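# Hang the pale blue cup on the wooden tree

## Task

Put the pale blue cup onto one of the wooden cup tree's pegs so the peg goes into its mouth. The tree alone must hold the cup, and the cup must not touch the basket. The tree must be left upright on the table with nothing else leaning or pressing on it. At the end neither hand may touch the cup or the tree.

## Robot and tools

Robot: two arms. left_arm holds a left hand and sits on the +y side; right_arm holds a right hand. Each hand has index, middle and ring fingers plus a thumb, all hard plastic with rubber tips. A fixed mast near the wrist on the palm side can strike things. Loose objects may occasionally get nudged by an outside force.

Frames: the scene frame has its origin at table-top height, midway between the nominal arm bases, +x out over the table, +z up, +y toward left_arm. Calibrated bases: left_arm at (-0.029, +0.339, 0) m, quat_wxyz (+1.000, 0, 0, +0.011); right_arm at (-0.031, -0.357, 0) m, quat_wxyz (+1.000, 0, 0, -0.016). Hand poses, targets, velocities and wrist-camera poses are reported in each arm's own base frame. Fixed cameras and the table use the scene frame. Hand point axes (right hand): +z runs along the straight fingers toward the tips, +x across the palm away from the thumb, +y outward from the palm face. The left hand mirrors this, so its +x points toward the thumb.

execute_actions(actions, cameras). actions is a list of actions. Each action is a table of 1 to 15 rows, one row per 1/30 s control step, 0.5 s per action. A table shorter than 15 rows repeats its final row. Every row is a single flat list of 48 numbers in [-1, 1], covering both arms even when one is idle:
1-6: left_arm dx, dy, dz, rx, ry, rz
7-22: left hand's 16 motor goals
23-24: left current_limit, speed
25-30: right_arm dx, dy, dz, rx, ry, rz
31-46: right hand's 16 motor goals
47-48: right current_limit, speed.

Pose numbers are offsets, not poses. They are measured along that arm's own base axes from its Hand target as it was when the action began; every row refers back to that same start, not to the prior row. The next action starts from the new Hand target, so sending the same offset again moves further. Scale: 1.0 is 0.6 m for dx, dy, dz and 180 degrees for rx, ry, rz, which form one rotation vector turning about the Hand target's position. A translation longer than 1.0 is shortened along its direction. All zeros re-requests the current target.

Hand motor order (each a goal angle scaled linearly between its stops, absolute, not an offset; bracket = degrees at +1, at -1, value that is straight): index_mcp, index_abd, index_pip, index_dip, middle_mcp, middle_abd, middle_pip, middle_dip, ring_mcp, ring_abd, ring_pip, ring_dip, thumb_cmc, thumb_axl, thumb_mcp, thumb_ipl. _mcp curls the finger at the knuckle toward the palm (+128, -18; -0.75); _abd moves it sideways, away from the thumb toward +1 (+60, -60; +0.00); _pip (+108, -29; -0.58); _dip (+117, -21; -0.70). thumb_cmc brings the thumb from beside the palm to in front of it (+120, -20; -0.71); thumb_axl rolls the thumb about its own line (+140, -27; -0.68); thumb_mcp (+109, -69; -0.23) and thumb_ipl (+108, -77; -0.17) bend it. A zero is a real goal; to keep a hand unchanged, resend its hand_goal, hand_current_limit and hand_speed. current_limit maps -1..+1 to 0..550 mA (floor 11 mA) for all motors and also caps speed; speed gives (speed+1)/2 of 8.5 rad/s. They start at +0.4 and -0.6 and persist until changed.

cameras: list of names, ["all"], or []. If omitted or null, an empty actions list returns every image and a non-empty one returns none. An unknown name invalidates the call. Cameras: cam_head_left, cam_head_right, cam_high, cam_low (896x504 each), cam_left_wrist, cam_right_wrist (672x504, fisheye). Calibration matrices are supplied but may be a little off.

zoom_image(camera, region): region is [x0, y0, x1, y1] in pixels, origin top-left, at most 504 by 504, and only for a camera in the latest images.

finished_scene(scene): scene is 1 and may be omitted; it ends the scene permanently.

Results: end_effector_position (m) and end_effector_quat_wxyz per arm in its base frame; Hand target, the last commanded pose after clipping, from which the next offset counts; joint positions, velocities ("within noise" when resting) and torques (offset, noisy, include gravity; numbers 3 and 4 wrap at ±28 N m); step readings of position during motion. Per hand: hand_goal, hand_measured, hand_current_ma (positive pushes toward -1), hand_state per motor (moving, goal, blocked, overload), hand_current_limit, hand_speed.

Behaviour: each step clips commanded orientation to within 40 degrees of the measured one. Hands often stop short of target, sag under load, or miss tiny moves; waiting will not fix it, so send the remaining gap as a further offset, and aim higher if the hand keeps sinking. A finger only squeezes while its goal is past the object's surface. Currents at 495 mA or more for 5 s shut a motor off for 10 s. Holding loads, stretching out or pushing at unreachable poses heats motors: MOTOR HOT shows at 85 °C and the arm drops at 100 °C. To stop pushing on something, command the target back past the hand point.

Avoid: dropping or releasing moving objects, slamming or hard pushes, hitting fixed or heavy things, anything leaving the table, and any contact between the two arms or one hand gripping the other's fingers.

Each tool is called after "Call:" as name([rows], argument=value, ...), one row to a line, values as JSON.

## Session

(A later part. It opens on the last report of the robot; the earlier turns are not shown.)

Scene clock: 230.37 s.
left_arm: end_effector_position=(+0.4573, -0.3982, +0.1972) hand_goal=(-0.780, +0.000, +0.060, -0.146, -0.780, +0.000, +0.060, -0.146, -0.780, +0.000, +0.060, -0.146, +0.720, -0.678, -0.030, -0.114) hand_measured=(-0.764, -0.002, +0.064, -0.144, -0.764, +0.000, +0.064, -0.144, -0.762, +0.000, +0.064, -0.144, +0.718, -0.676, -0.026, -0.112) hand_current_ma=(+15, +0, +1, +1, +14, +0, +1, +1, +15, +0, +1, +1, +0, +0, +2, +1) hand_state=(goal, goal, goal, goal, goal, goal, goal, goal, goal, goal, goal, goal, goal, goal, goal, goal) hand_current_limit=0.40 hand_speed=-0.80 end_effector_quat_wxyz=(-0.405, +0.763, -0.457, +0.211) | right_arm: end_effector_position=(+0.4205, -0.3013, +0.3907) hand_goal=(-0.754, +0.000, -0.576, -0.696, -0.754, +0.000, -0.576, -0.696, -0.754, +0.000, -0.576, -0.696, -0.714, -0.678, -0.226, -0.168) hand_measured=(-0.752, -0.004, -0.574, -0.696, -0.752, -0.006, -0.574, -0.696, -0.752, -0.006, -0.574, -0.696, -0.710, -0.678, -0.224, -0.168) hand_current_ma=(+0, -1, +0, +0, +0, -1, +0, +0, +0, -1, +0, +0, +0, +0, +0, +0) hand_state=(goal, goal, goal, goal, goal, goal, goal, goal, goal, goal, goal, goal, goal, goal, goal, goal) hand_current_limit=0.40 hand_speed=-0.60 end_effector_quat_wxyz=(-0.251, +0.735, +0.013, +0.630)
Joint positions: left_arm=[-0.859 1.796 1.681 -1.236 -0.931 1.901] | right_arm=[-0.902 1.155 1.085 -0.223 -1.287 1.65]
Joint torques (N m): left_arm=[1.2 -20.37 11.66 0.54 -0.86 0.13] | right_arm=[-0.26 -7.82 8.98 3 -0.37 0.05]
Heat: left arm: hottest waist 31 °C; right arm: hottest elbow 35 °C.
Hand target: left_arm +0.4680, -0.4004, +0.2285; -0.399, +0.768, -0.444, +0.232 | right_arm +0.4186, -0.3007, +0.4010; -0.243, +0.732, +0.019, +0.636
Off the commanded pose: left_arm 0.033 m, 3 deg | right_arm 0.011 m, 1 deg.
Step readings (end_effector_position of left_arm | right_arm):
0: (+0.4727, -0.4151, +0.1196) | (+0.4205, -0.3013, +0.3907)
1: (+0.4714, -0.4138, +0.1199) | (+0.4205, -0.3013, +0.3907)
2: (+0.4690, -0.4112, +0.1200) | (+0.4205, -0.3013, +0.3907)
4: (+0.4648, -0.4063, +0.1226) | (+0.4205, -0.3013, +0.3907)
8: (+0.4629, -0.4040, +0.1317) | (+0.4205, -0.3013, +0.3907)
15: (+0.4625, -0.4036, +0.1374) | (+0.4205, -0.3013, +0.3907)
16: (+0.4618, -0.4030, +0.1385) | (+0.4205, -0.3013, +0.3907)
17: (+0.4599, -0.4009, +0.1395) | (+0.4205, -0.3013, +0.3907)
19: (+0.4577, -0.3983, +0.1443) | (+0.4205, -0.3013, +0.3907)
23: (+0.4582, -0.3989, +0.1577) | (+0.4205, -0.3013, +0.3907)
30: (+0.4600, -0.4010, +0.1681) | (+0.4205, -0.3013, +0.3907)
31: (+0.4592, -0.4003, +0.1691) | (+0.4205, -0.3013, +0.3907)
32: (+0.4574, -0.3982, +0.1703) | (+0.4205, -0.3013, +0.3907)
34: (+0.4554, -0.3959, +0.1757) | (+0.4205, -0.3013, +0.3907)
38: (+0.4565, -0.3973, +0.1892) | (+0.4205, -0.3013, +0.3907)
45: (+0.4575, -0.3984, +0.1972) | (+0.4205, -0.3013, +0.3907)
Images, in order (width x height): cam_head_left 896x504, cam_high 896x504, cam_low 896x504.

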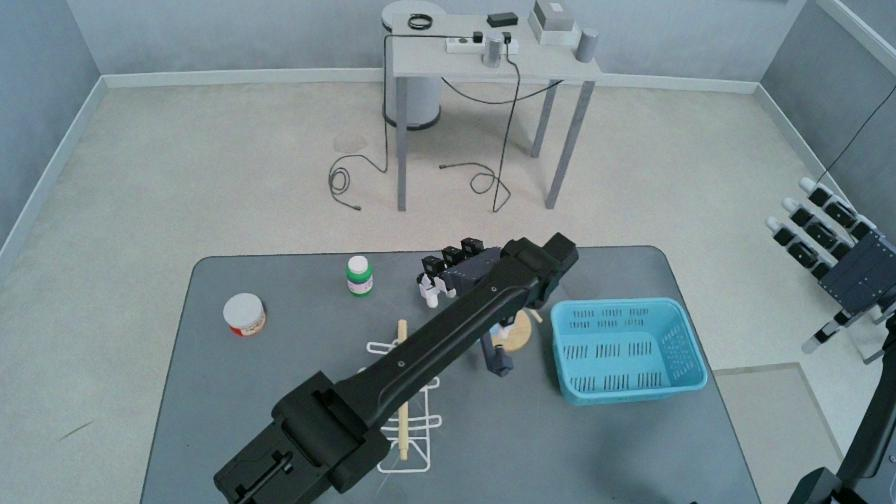

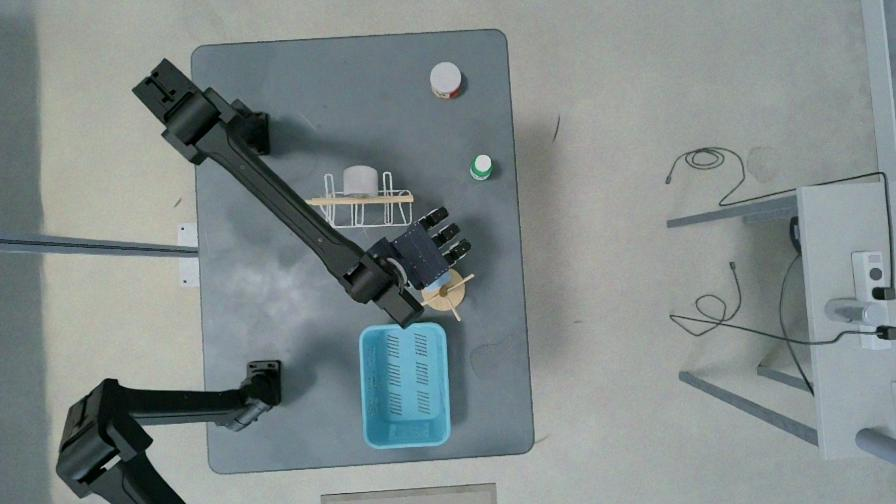

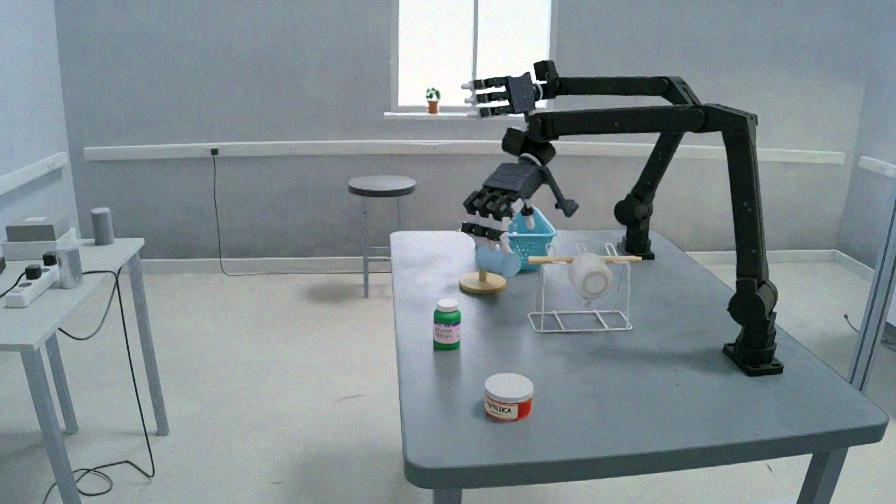

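Call:
execute_actions([
  [[0,0,0.05,0,0,0,-0.78,0,0.06,-0.145,-0.78,0,0.06,-0.145,-0.78,0,0.06,-0.145,0.72,-0.678,-0.03,-0.114,0.4,-0.8,0,0,0,0,0,0,-0.754,0,-0.576,-0.696,-0.754,0,-0.576,-0.696,-0.754,0,-0.576,-0.696,-0.714,-0.678,-0.226,-0.168,0.4,-0.6]],
  [[0,0.01,0.05,0,0,0,-0.78,0,0.06,-0.145,-0.78,0,0.06,-0.145,-0.78,0,0.06,-0.145,0.72,-0.678,-0.03,-0.114,0.4,-0.8,0,0,0,0,0,0,-0.754,0,-0.576,-0.696,-0.754,0,-0.576,-0.696,-0.754,0,-0.576,-0.696,-0.714,-0.678,-0.226,-0.168,0.4,-0.6]],
  [[-0.03,0.05,0.05,0,0,0,-0.78,0,0.06,-0.145,-0.78,0,0.06,-0.145,-0.78,0,0.06,-0.145,0.72,-0.678,-0.03,-0.114,0.4,-0.8,0,0,0,0,0,0,-0.754,0,-0.576,-0.696,-0.754,0,-0.576,-0.696,-0.754,0,-0.576,-0.696,-0.714,-0.678,-0.226,-0.168,0.4,-0.6]],
  [[-0.1,0.08,0.03,0,0,0,-0.78,0,0.06,-0.145,-0.78,0,0.06,-0.145,-0.78,0,0.06,-0.145,0.72,-0.678,-0.03,-0.114,0.4,-0.8,0,0,0,0,0,0,-0.754,0,-0.576,-0.696,-0.754,0,-0.576,-0.696,-0.754,0,-0.576,-0.696,-0.714,-0.678,-0.226,-0.168,0.4,-0.6]],
  [[-0.1,0.08,0.0,0,0,0,-0.78,0,0.06,-0.145,-0.78,0,0.06,-0.145,-0.78,0,0.06,-0.145,0.72,-0.678,-0.03,-0.114,0.4,-0.8,0,0,0,0,0,0,-0.754,0,-0.576,-0.696,-0.754,0,-0.576,-0.696,-0.754,0,-0.576,-0.696,-0.714,-0.678,-0.226,-0.168,0.4,-0.6]],
], cameras=["cam_high","cam_low","cam_head_left","cam_head_right"])

Call:
zoom_image(camera="cam_low", region=[440, 170, 580, 310])

Call:
zoom_image(camera="cam_high", region=[380, 220, 480, 320])

Call:
zoom_image(camera="cam_head_right", region=[430, 240, 560, 370])

Scene clock: 234.13 s.
left_arm: end_effector_position=(+0.3291, -0.2620, +0.3311) hand_goal=(-0.780, +0.000, +0.060, -0.146, -0.780, +0.000, +0.060, -0.146, -0.780, +0.000, +0.060, -0.146, +0.720, -0.678, -0.030, -0.114) hand_measured=(-0.772, -0.002, +0.062, -0.144, -0.772, -0.002, +0.062, -0.144, -0.772, -0.002, +0.062, -0.144, +0.718, -0.678, -0.026, -0.112) hand_current_ma=(+5, +0, +1, +1, +5, +0, +0, +1, +5, +0, +1, +1, -1, +0, +1, +1) hand_state=(goal, goal, goal, goal, goal, goal, goal, goal, goal, goal, goal, goal, goal, goal, goal, goal) hand_current_limit=0.40 hand_speed=-0.80 end_effector_quat_wxyz=(-0.402, +0.767, -0.447, +0.225) | right_arm: end_effector_position=(+0.4205, -0.3013, +0.3907) hand_goal=(-0.754, +0.000, -0.576, -0.696, -0.754, +0.000, -0.576, -0.696, -0.754, +0.000, -0.576, -0.696, -0.714, -0.678, -0.226, -0.168) hand_measured=(-0.752, -0.004, -0.574, -0.696, -0.752, -0.006, -0.574, -0.696, -0.752, -0.006, -0.574, -0.696, -0.710, -0.678, -0.224, -0.168) hand_current_ma=(+0, -1, +0, +0, +0, -1, +0, +0, +0, -1, +0, +0, +0, +0, +0, +0) hand_state=(goal, goal, goal, goal, goal, goal, goal, goal, goal, goal, goal, goal, goal, goal, goal, goal) hand_current_limit=0.40 hand_speed=-0.60 end_effector_quat_wxyz=(-0.251, +0.735, +0.013, +0.630)
Joint positions: left_arm=[-0.883 1.292 1.45 -1.513 -0.941 1.853] | right_arm=[-0.902 1.155 1.085 -0.223 -1.287 1.65]
Joint torques (N m): left_arm=[0.56 -10.99 9.46 0.69 -0.89 -0.11] | right_arm=[-0.5 -7.94 9.02 2.85 -0.38 0.04]
Heat: left arm: hottest waist 31 °C; right arm: hottest elbow 35 °C.
Hand target: left_arm +0.3301, -0.2683, +0.3364; -0.399, +0.768, -0.444, +0.231 | right_arm +0.4186, -0.3007, +0.4010; -0.243, +0.732, +0.019, +0.636
Off the commanded pose: left_arm 0.008 m, 1 deg | right_arm 0.011 m, 1 deg.
Step readings (end_effector_position of left_arm | right_arm):
0: (+0.4573, -0.3982, +0.1972) | (+0.4205, -0.3013, +0.3907)
1: (+0.4568, -0.3977, +0.1994) | (+0.4205, -0.3013, +0.3907)
2: (+0.4553, -0.3962, +0.2025) | (+0.4205, -0.3013, +0.3907)
4: (+0.4545, -0.3953, +0.2107) | (+0.4205, -0.3013, +0.3907)
8: (+0.4588, -0.4001, +0.2280) | (+0.4205, -0.3013, +0.3907)
15: (+0.4587, -0.3999, +0.2309) | (+0.4205, -0.3013, +0.3907)
16: (+0.4584, -0.3991, +0.2329) | (+0.4205, -0.3013, +0.3907)
17: (+0.4576, -0.3967, +0.2353) | (+0.4205, -0.3013, +0.3907)
19: (+0.4566, -0.3946, +0.2418) | (+0.4205, -0.3013, +0.3907)
23: (+0.4596, -0.3959, +0.2552) | (+0.4205, -0.3013, +0.3907)
30: (+0.4599, -0.3952, +0.2578) | (+0.4205, -0.3013, +0.3907)
31: (+0.4592, -0.3935, +0.2600) | (+0.4205, -0.3013, +0.3907)
32: (+0.4579, -0.3905, +0.2610) | (+0.4205, -0.3013, +0.3907)
34: (+0.4536, -0.3842, +0.2696) | (+0.4205, -0.3013, +0.3907)
38: (+0.4494, -0.3747, +0.2954) | (+0.4205, -0.3013, +0.3907)
45: (+0.4463, -0.3679, +0.3131) | (+0.4205, -0.3013, +0.3907)
46: (+0.4429, -0.3634, +0.3089) | (+0.4205, -0.3013, +0.3907)
47: (+0.4356, -0.3549, +0.3041) | (+0.4205, -0.3013, +0.3907)
49: (+0.4120, -0.3312, +0.2943) | (+0.4205, -0.3013, +0.3907)
53: (+0.3955, -0.3134, +0.3124) | (+0.4205, -0.3013, +0.3907)
60: (+0.3902, -0.3073, +0.3336) | (+0.4205, -0.3013, +0.3907)
61: (+0.3867, -0.3037, +0.3284) | (+0.4205, -0.3013, +0.3907)
62: (+0.3795, -0.2974, +0.3225) | (+0.4205, -0.3013, +0.3907)
64: (+0.3536, -0.2774, +0.3077) | (+0.4205, -0.3013, +0.3907)
68: (+0.3325, -0.2648, +0.3182) | (+0.4205, -0.3013, +0.3907)
75: (+0.3289, -0.2618, +0.3311) | (+0.4205, -0.3013, +0.3907)
Images, in order (width x height): cam_head_left 896x504, cam_head_right 896x504, cam_high 896x504, cam_low 896x504.

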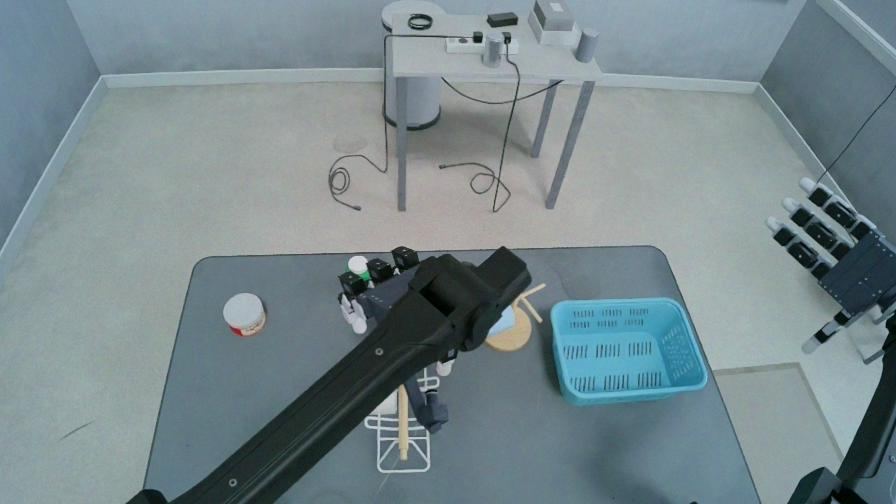

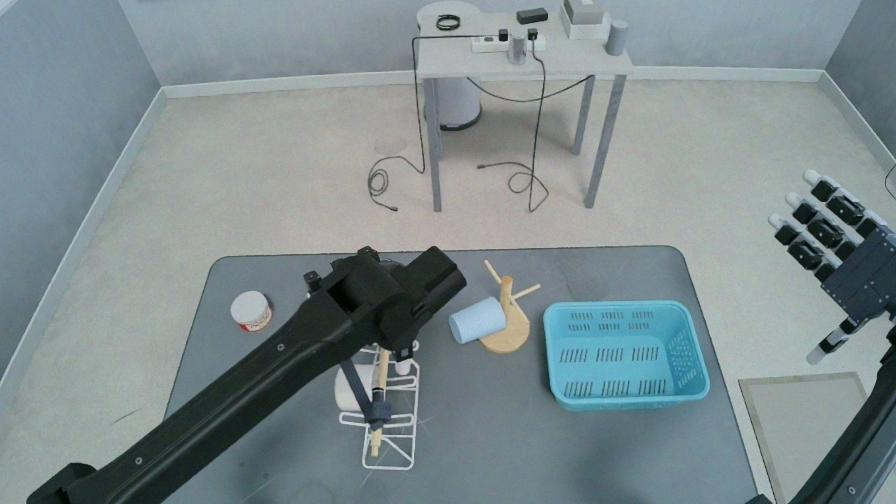

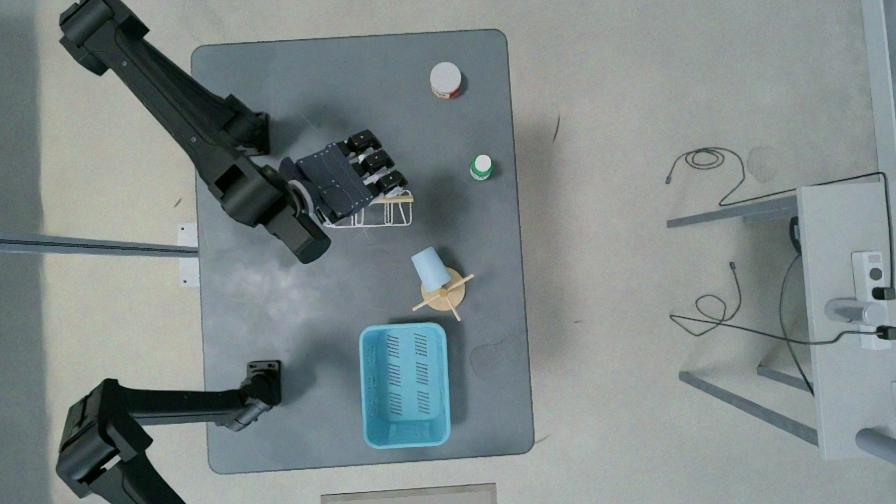

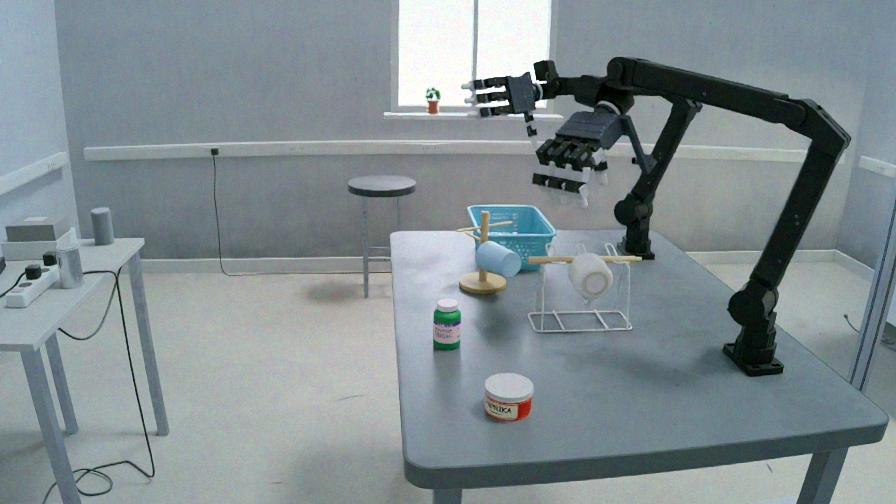

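Scaled by 3.600 from the camera's 896x504 image, which has a finer 1280x720 frame.

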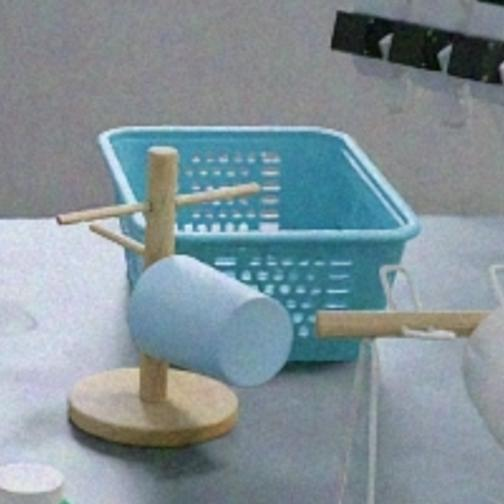

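Scaled by 5.040 from the camera's 896x504 image, which has a finer 1280x720 frame.

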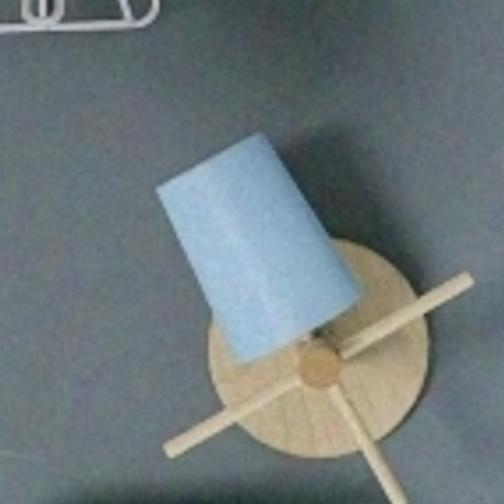

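Scaled by 3.877 from the camera's 896x504 image, which has a finer 1280x720 frame.

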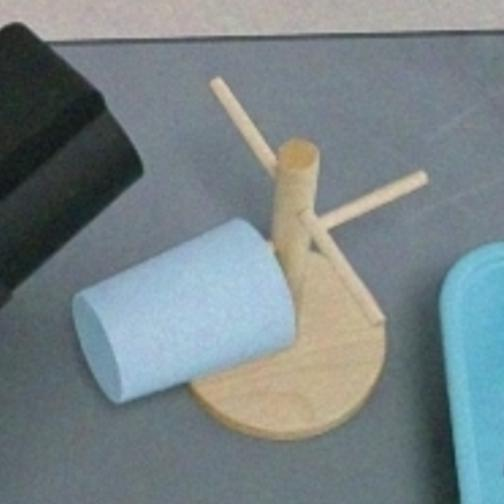

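Call:
finished_scene()

The scene is finished: the task was done.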